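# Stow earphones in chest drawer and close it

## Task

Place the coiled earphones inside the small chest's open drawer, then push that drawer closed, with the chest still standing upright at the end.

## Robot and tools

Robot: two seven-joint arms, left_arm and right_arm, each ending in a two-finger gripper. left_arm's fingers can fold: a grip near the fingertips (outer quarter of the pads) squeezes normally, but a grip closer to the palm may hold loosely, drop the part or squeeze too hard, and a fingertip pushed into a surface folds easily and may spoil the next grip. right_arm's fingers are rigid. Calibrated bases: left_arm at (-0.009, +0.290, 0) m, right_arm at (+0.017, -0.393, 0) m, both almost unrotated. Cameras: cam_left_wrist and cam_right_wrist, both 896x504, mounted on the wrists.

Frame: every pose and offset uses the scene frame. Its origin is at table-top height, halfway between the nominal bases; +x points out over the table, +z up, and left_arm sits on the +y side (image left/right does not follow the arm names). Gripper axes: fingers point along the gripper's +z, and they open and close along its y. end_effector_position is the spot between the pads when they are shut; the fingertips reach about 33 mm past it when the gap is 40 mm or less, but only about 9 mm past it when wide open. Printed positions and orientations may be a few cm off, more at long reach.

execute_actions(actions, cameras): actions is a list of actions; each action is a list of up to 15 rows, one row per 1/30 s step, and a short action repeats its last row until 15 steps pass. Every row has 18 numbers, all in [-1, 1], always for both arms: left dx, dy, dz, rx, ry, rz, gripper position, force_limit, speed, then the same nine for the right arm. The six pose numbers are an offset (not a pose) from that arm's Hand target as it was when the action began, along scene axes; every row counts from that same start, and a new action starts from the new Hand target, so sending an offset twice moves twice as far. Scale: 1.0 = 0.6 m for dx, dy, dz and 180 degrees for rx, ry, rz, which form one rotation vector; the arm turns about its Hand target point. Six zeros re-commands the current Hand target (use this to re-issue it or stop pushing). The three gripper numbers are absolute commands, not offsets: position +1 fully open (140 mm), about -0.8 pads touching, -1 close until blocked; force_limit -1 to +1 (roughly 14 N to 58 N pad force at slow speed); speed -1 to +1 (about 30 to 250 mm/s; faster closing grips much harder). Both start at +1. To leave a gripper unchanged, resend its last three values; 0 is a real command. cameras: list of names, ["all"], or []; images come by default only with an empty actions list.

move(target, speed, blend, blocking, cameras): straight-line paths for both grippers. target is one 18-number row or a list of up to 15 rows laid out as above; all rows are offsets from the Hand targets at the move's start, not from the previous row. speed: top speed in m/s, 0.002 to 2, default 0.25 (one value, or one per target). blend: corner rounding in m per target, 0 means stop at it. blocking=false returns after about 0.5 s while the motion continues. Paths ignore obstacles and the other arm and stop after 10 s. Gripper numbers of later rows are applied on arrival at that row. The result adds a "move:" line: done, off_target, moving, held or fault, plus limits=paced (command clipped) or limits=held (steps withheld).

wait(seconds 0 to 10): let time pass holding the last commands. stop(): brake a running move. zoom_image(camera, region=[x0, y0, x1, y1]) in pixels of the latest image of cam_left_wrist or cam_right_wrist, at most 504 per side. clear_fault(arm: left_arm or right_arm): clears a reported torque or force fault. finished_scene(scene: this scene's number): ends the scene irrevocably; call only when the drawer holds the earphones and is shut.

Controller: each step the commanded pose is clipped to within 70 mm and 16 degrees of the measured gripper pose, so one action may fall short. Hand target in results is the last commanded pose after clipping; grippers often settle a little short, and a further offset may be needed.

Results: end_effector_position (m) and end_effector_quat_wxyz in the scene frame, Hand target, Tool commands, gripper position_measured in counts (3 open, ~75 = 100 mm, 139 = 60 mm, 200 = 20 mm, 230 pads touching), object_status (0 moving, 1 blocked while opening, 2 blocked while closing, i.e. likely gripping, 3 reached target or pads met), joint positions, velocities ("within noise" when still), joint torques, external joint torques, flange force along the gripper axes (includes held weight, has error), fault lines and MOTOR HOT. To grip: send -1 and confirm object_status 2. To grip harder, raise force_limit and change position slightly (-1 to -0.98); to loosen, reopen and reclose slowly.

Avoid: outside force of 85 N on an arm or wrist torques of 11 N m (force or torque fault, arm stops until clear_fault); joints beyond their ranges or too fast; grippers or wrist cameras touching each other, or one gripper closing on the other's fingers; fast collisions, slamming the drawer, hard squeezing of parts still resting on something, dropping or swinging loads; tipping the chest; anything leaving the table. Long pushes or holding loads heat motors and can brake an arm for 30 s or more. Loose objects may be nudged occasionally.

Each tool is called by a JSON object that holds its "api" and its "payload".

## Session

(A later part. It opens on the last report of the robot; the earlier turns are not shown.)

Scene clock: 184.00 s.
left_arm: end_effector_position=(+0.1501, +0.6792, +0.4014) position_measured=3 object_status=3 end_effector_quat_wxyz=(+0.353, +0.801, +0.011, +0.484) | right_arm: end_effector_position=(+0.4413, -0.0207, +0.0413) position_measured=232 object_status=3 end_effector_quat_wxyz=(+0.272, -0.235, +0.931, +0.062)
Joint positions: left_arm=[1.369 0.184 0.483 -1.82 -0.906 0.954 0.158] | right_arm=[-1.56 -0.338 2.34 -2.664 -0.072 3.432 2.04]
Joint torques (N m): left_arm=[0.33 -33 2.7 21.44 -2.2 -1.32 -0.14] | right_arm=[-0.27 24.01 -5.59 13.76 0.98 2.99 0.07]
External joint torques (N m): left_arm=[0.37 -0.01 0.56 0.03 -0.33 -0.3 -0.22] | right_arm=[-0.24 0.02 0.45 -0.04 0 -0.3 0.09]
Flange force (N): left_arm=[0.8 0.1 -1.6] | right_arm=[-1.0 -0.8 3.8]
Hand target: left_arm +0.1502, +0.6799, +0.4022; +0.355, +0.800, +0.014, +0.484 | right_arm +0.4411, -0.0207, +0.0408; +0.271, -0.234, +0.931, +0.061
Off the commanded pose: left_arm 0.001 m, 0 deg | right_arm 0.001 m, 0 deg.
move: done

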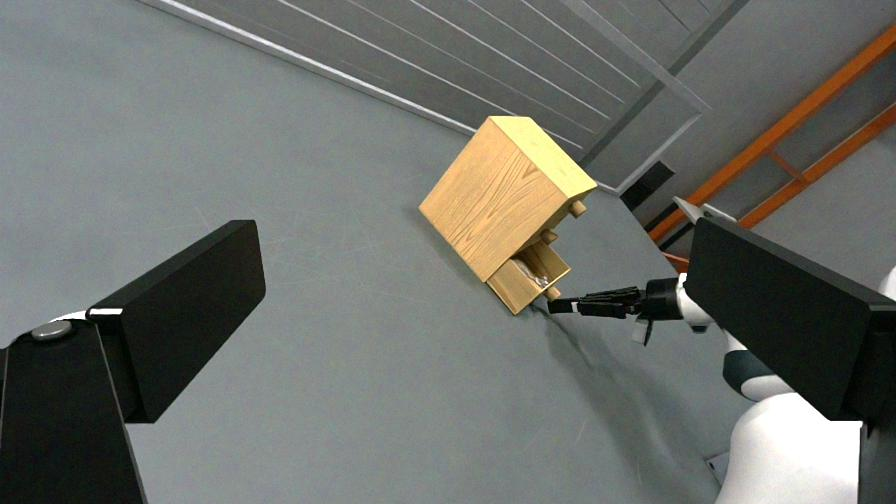

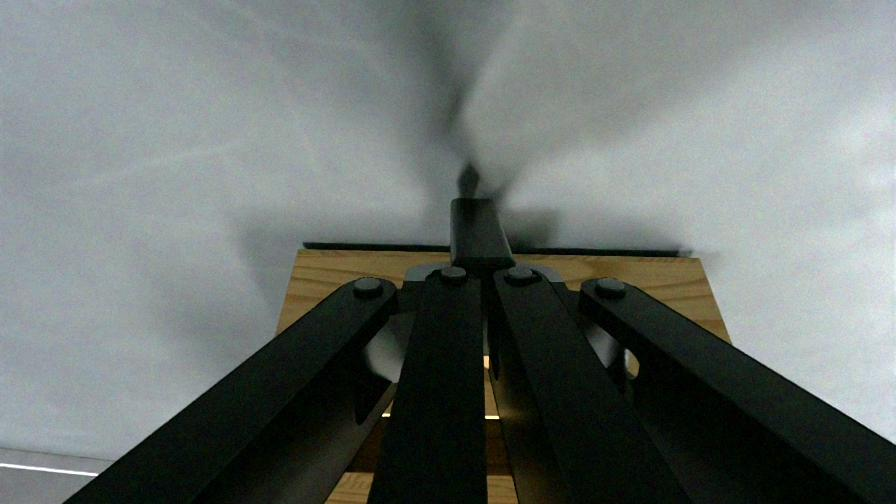

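{"api": "move", "payload": {"target": [[0,0,0,0,0,0,1,1,1,0.0656,0.0364,0,0,0,0,-1,-0.5,-0.5]], "speed": 0.05, "cameras": ["all"]}}

{"api": "zoom_image", "payload": {"camera": "cam_left_wrist", "region": [450, 160, 650, 330]}}

Scene clock: 189.47 s.
left_arm: end_effector_position=(+0.1501, +0.6792, +0.4014) position_measured=3 object_status=3 end_effector_quat_wxyz=(+0.353, +0.801, +0.011, +0.484) | right_arm: end_effector_position=(+0.4807, +0.0009, +0.0415) position_measured=232 object_status=3 end_effector_quat_wxyz=(+0.272, -0.233, +0.931, +0.062)
Joint positions: left_arm=[1.369 0.184 0.483 -1.82 -0.906 0.954 0.158] | right_arm=[-1.771 -0.381 2.502 -2.525 -0.117 3.374 2.046]
Joint torques (N m): left_arm=[0.33 -33.02 2.68 21.48 -2.22 -1.32 -0.14] | right_arm=[0.01 29.2 -5.95 15.06 0.99 3.06 -0.05]
External joint torques (N m): left_arm=[0.21 -0.17 0.4 0.16 -0.36 -0.31 -0.22] | right_arm=[0.02 -0.27 -0.03 0.05 -0.01 -0.22 -0.03]
Flange force (N): left_arm=[1.2 0.2 -1.4] | right_arm=[-0.4 0.5 0.4]
Hand target: left_arm +0.1502, +0.6799, +0.4022; +0.355, +0.800, +0.014, +0.484 | right_arm +0.4804, +0.0011, +0.0408; +0.271, -0.234, +0.931, +0.061
Off the commanded pose: left_arm 0.001 m, 0 deg | right_arm 0.001 m, 0 deg.
move: done

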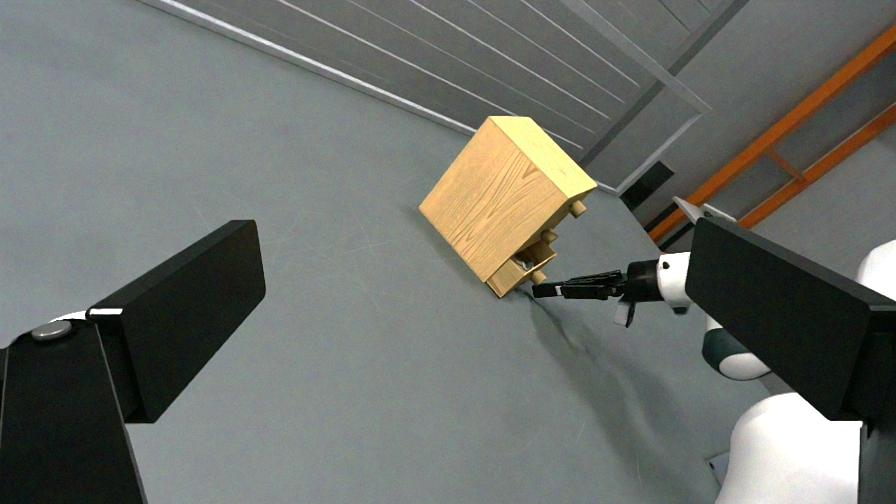

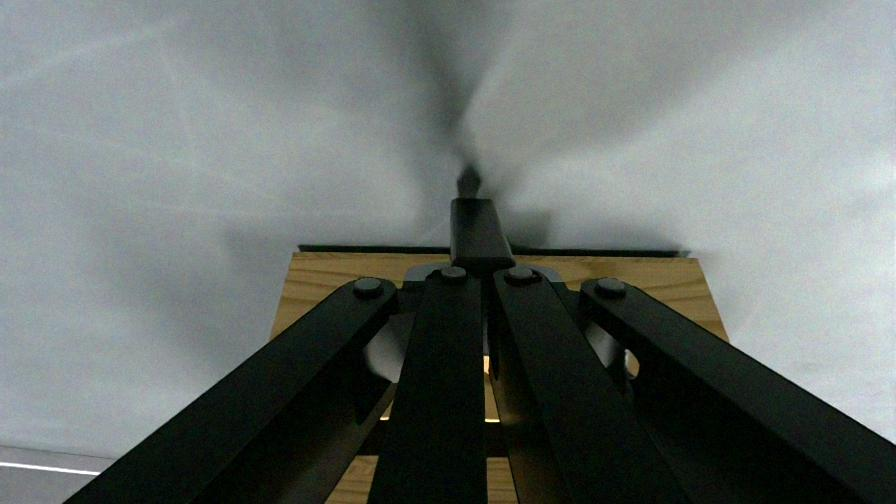

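Scaled by 2.520 from the camera's 896x504 image, which has a finer 1280x720 frame.

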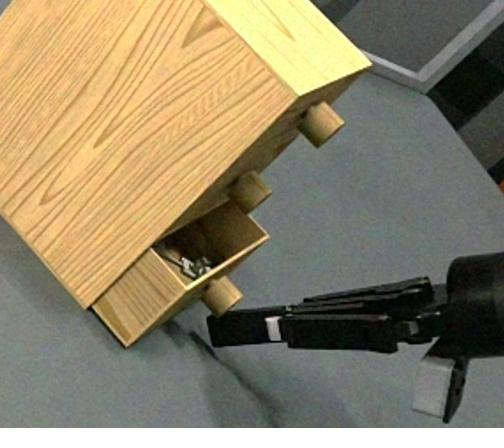

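{"api": "move", "payload": {"target": [[0,0,0,0,0,0,1,1,1,0.0583,0.0323,0,0,0,0,-1,-0.5,-0.5]], "speed": 0.04, "cameras": ["all"]}}

{"api": "zoom_image", "payload": {"camera": "cam_left_wrist", "region": [450, 160, 650, 330]}}

Scene clock: 194.67 s.
left_arm: end_effector_position=(+0.1501, +0.6792, +0.4014) position_measured=3 object_status=3 end_effector_quat_wxyz=(+0.353, +0.801, +0.011, +0.484) | right_arm: end_effector_position=(+0.5159, +0.0201, +0.0416) position_measured=232 object_status=3 end_effector_quat_wxyz=(+0.272, -0.230, +0.932, +0.063)
Joint positions: left_arm=[1.369 0.184 0.483 -1.82 -0.906 0.954 0.158] | right_arm=[-1.931 -0.429 2.629 -2.395 -0.144 3.317 2.046]
Joint velocities: left_arm=[within noise] | right_arm=[-0.001 -0.001 0.001 0.001 -0.001 -0.004 0]
Joint torques (N m): left_arm=[0.27 -32.99 2.68 21.53 -2.2 -1.32 -0.12] | right_arm=[0 33.55 -5.41 16.44 0.74 3.08 -0.25]
External joint torques (N m): left_arm=[0.25 -0.06 0.49 0.15 -0.34 -0.31 -0.2] | right_arm=[0.11 -0.38 0.32 0.24 -0.28 -0.21 -0.23]
Flange force (N): left_arm=[1.1 -0.1 -1.8] | right_arm=[-1.5 0.0 2.0]
Hand target: left_arm +0.1502, +0.6799, +0.4022; +0.355, +0.800, +0.014, +0.484 | right_arm +0.5154, +0.0205, +0.0408; +0.271, -0.234, +0.931, +0.061
Off the commanded pose: left_arm 0.001 m, 0 deg | right_arm 0.001 m, 1 deg.
move: done

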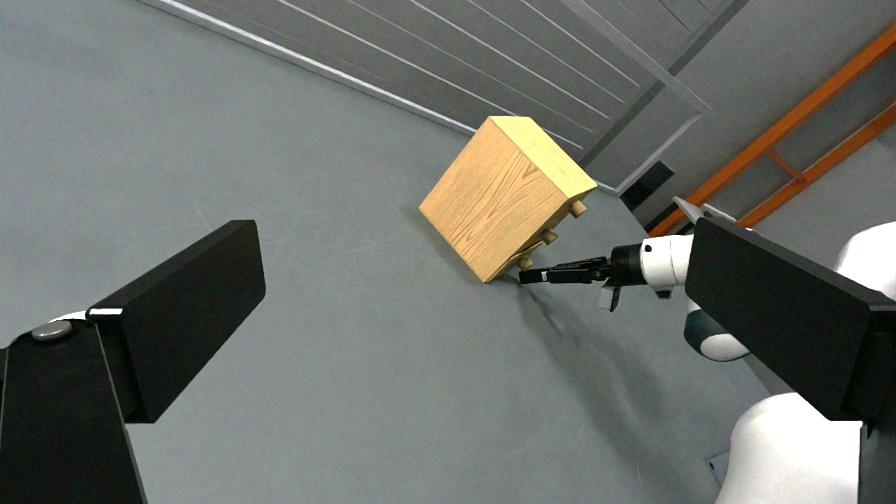

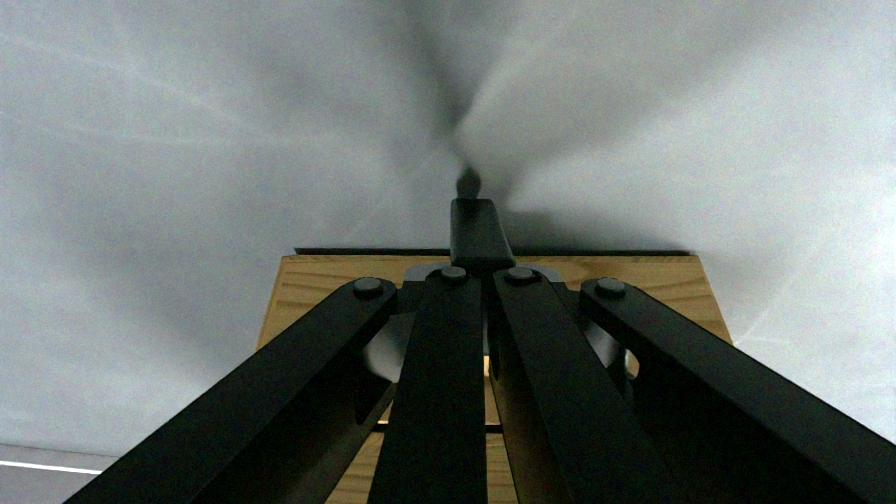

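Scaled by 2.520 from the camera's 896x504 image, which has a finer 1280x720 frame.

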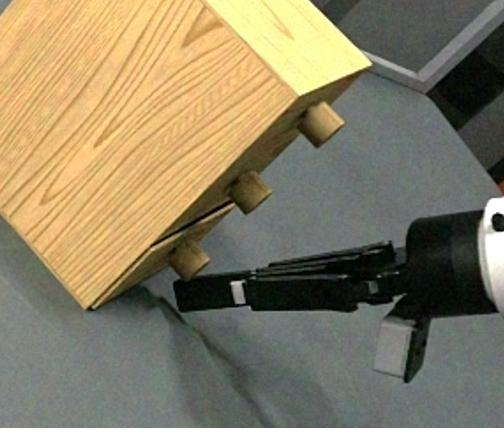

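{"api": "move", "payload": {"target": [[0,0,0,0,0,0,1,1,1,0.0131,0.0073,0,0,0,0,-1,-0.5,-0.5]], "speed": 0.03}}

{"api": "move", "payload": {"target": [[0,0,0,0,0,0,1,1,1,0.0073,0.004,0,0,0,0,-1,-0.5,-0.5]], "speed": 0.03, "cameras": ["all"]}}

{"api": "zoom_image", "payload": {"camera": "cam_left_wrist", "region": [450, 160, 650, 330]}}

Scene clock: 198.63 s.
left_arm: end_effector_position=(+0.1501, +0.6792, +0.4014) position_measured=3 object_status=3 end_effector_quat_wxyz=(+0.353, +0.801, +0.011, +0.484) | right_arm: end_effector_position=(+0.5229, +0.0235, +0.0403) position_measured=232 object_status=3 end_effector_quat_wxyz=(+0.271, -0.230, +0.933, +0.062)
Joint positions: left_arm=[1.369 0.184 0.483 -1.82 -0.906 0.954 0.158] | right_arm=[-1.963 -0.441 2.655 -2.367 -0.15 3.302 2.046]
Joint velocities: left_arm=[within noise] | right_arm=[-0.002 0.001 0.001 0.002 -0.003 -0.004 -0.002]
Joint torques (N m): left_arm=[0.3 -33.04 2.73 21.51 -2.21 -1.31 -0.15] | right_arm=[-0.19 34.83 -5.59 17.97 0.73 3.36 -0.29]
External joint torques (N m): left_arm=[0.3 -0.2 0.56 0.18 -0.35 -0.29 -0.23] | right_arm=[-0.15 0.02 -0.02 1.65 -0.28 0.09 -0.27]
Flange force (N): left_arm=[1.2 0.3 -1.6] | right_arm=[-4.5 0.2 4.1]
Hand target: left_arm +0.1502, +0.6799, +0.4022; +0.355, +0.800, +0.014, +0.484 | right_arm +0.5233, +0.0249, +0.0408; +0.271, -0.234, +0.931, +0.061
Off the commanded pose: left_arm 0.001 m, 0 deg | right_arm 0.002 m, 1 deg.
move: done

Scene clock: 199.40 s.
left_arm: end_effector_position=(+0.1501, +0.6792, +0.4014) position_measured=3 object_status=3 end_effector_quat_wxyz=(+0.353, +0.801, +0.011, +0.484) | right_arm: end_effector_position=(+0.5250, +0.0245, +0.0375) position_measured=232 object_status=3 end_effector_quat_wxyz=(+0.268, -0.231, +0.933, +0.060)
Joint positions: left_arm=[1.369 0.184 0.483 -1.82 -0.906 0.954 0.158] | right_arm=[-1.98 -0.449 2.669 -2.352 -0.155 3.291 2.046]
Joint velocities: left_arm=[within noise] | right_arm=[-0.002 0 0 0.002 -0.001 -0.003 0.001]
Joint torques (N m): left_arm=[0.34 -33.03 2.73 21.49 -2.19 -1.33 -0.16] | right_arm=[-0.17 35.95 -6.1 18.75 1.06 4.05 -0.26]
External joint torques (N m): left_arm=[0.41 -0.12 0.61 0.12 -0.32 -0.3 -0.24] | right_arm=[-0.2 0.56 -0.64 2.27 0.06 0.77 -0.25]
Flange force (N): left_arm=[1.0 0.2 -1.8] | right_arm=[-3.6 0.9 3.0]
Hand target: left_arm +0.1502, +0.6799, +0.4022; +0.355, +0.800, +0.014, +0.484 | right_arm +0.5277, +0.0273, +0.0408; +0.271, -0.234, +0.931, +0.061
Off the commanded pose: left_arm 0.001 m, 0 deg | right_arm 0.005 m, 1 deg.
move: off_target (right_arm)

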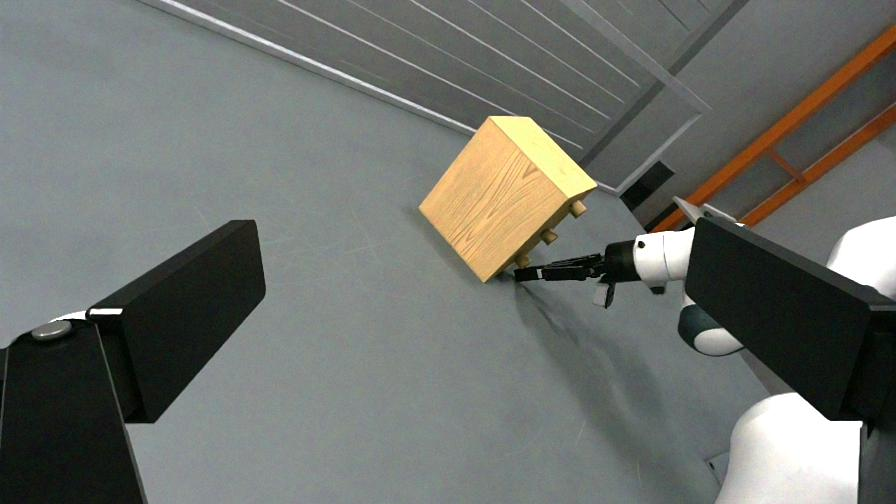

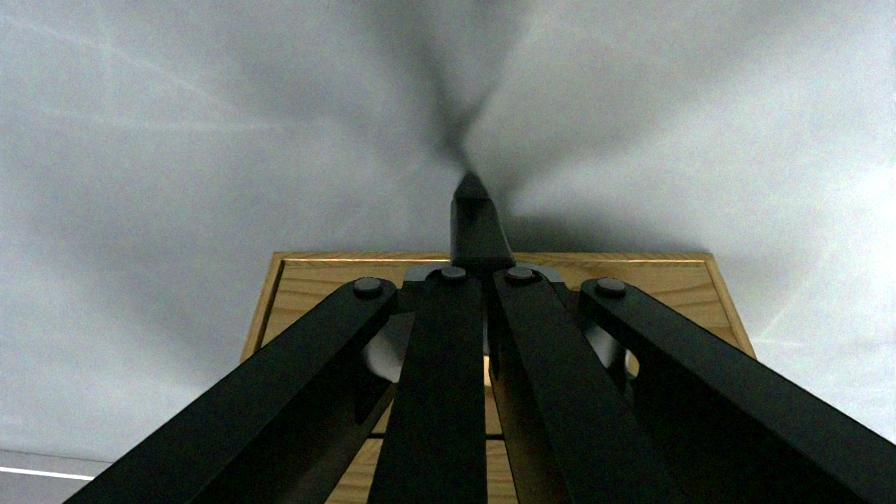

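Scaled by 2.520 from the camera's 896x504 image, which has a finer 1280x720 frame.

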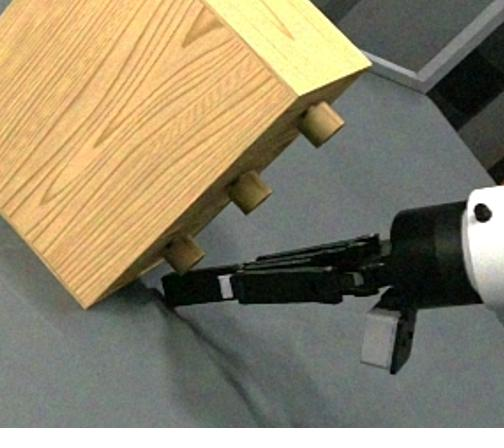

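{"api": "move", "payload": {"target": [[0,0,0,0,0,0,1,1,1,-0.018,-0.01,0.0,0,0,0,-1,-0.5,-0.5],[0,0,0,0,0,0,1,1,1,-0.018,-0.01,0.018,0,0,0,-1,-0.5,-0.5],[0,0,0,0,0,0,1,1,1,0.008,0.0045,0.018,0,0,0,-1,-0.5,-0.5]], "speed": 0.03, "cameras": ["all"]}}

{"api": "zoom_image", "payload": {"camera": "cam_left_wrist", "region": [470, 190, 610, 310]}}

Scene clock: 207.40 s.
left_arm: end_effector_position=(+0.1501, +0.6792, +0.4014) position_measured=3 object_status=3 end_effector_quat_wxyz=(+0.353, +0.801, +0.011, +0.484) | right_arm: end_effector_position=(+0.5272, +0.0258, +0.0450) position_measured=232 object_status=3 end_effector_quat_wxyz=(+0.264, -0.232, +0.934, +0.058)
Joint positions: left_arm=[1.369 0.184 0.483 -1.82 -0.906 0.954 0.158] | right_arm=[-1.986 -0.429 2.672 -2.342 -0.167 3.255 2.045]
Joint torques (N m): left_arm=[0.3 -33 2.77 21.48 -2.19 -1.32 -0.09] | right_arm=[-0.5 36.77 -6.23 20.89 1.14 4.7 -0.27]
External joint torques (N m): left_arm=[0.24 -0.16 0.54 0.16 -0.33 -0.31 -0.16] | right_arm=[-0.7 1.39 -1.17 3.92 0.16 1.42 -0.26]
Flange force (N): left_arm=[1.0 0.2 -1.6] | right_arm=[-6.8 0.4 4.8]
Hand target: left_arm +0.1502, +0.6799, +0.4022; +0.355, +0.800, +0.014, +0.484 | right_arm +0.5325, +0.0300, +0.0516; +0.271, -0.234, +0.931, +0.061
Off the commanded pose: left_arm 0.001 m, 0 deg | right_arm 0.009 m, 1 deg.
move: off_target (right_arm)

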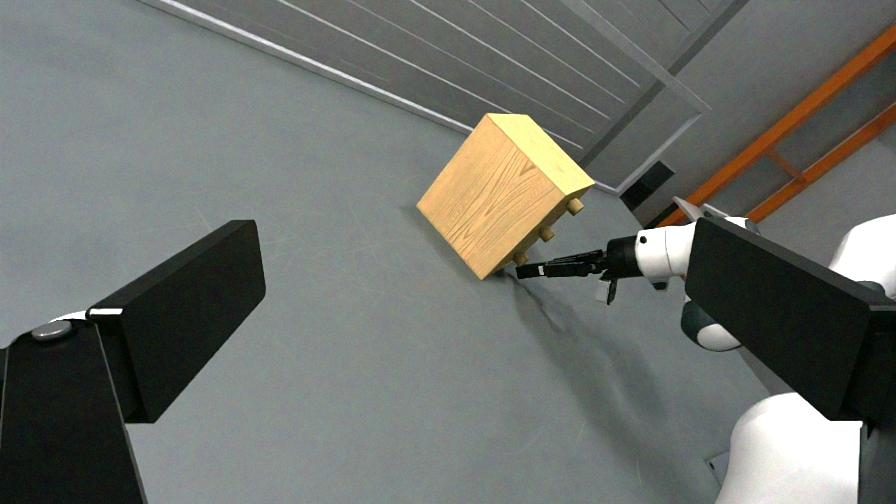

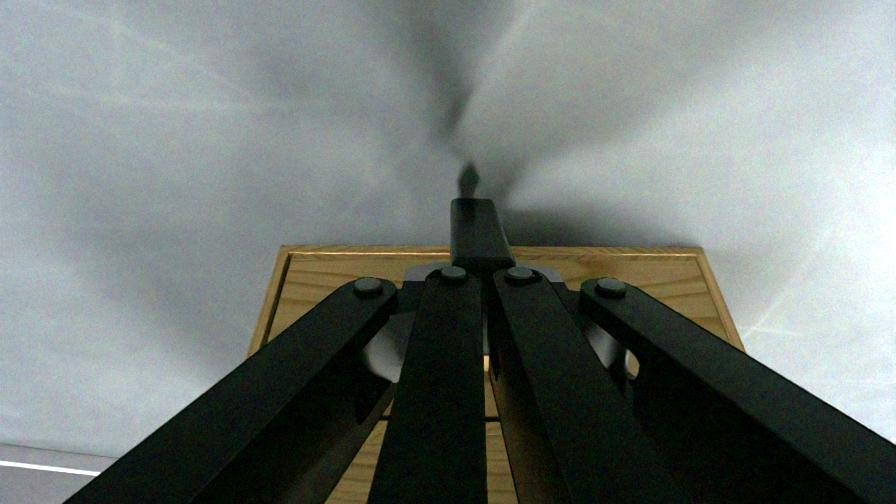

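Scaled by 3.600 from the camera's 896x504 image, which has a finer 1280x720 frame.

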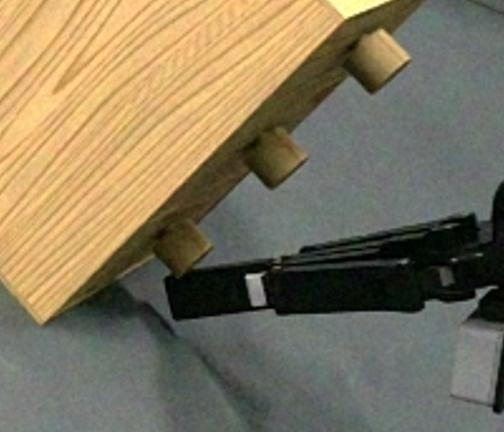

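{"api": "move", "payload": {"target": [[0,0,0,0,0,0,1,1,1,-0.1,-0.055,0.0,0,0,0,-1,-0.5,-0.5],[0,0,0,0,0,0,1,1,1,-0.15,-0.09,0.12,0,0,0,-1,-0.5,-0.5]], "speed": 0.1, "blend": 0.02, "cameras": ["all"]}}

{"api": "zoom_image", "payload": {"camera": "cam_left_wrist", "region": [400, 100, 640, 310]}}

Scene clock: 218.03 s.
left_arm: end_effector_position=(+0.1501, +0.6792, +0.4014) position_measured=3 object_status=3 end_effector_quat_wxyz=(+0.353, +0.801, +0.011, +0.484) | right_arm: end_effector_position=(+0.4421, -0.0233, +0.1243) position_measured=232 object_status=3 end_effector_quat_wxyz=(+0.268, -0.237, +0.932, +0.063)
Joint positions: left_arm=[1.369 0.184 0.483 -1.82 -0.906 0.954 0.158] | right_arm=[-1.895 0.03 2.497 -2.569 -1.138 3.043 2.797]
Joint velocities: left_arm=[within noise] | right_arm=[0 -0.001 0 0 -0.001 0 0.006]
Joint torques (N m): left_arm=[0.35 -33 2.66 21.5 -2.19 -1.32 -0.15] | right_arm=[-0.21 21.06 0.75 18.61 1.07 2.28 0.21]
External joint torques (N m): left_arm=[0.36 0.09 0.48 0.04 -0.31 -0.3 -0.23] | right_arm=[-0.24 -0.57 0.31 0.02 -0.29 -0.27 0.23]
Flange force (N): left_arm=[0.9 -0.2 -1.8] | right_arm=[0.0 0.0 0.0]
Hand target: left_arm +0.1502, +0.6799, +0.4022; +0.355, +0.800, +0.014, +0.484 | right_arm +0.4425, -0.0240, +0.1236; +0.271, -0.234, +0.931, +0.061
Off the commanded pose: left_arm 0.001 m, 0 deg | right_arm 0.001 m, 0 deg.
move: done

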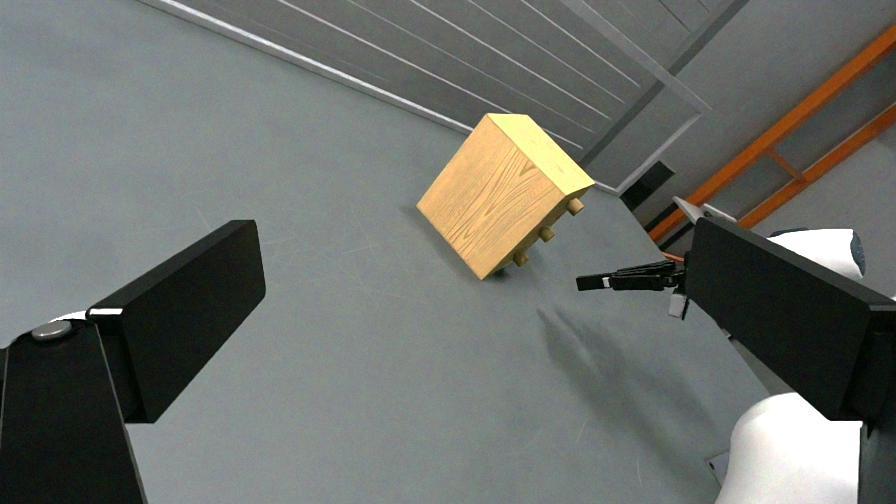

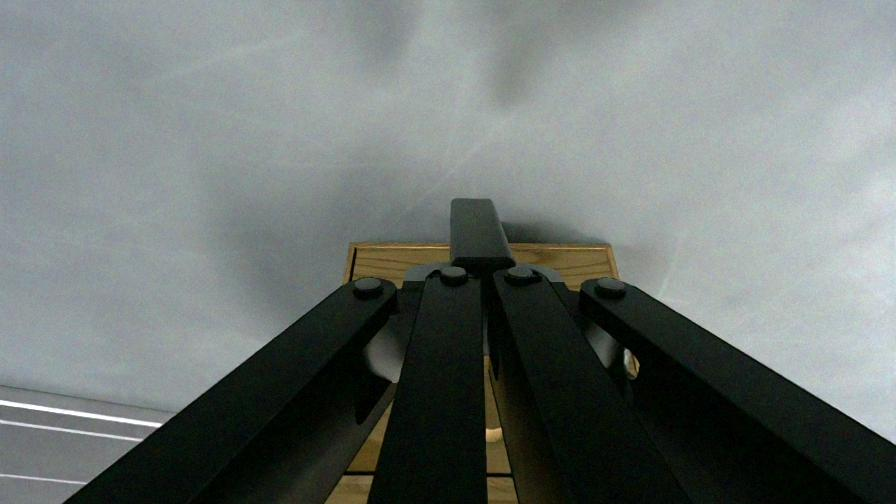

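Scaled by 2.100 from the camera's 896x504 image, which has a finer 1280x720 frame.

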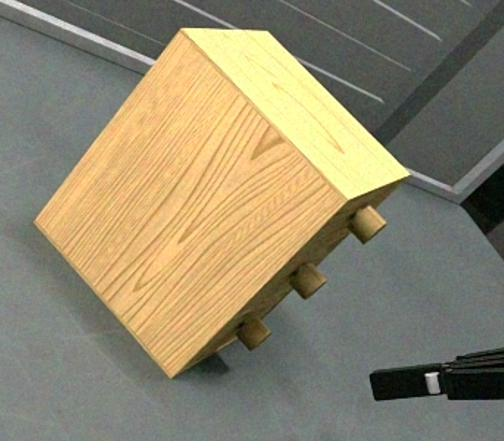

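Closed and flush.

{"api": "finished_scene", "payload": {"scene": 2}}

The scene is finished: the task was done.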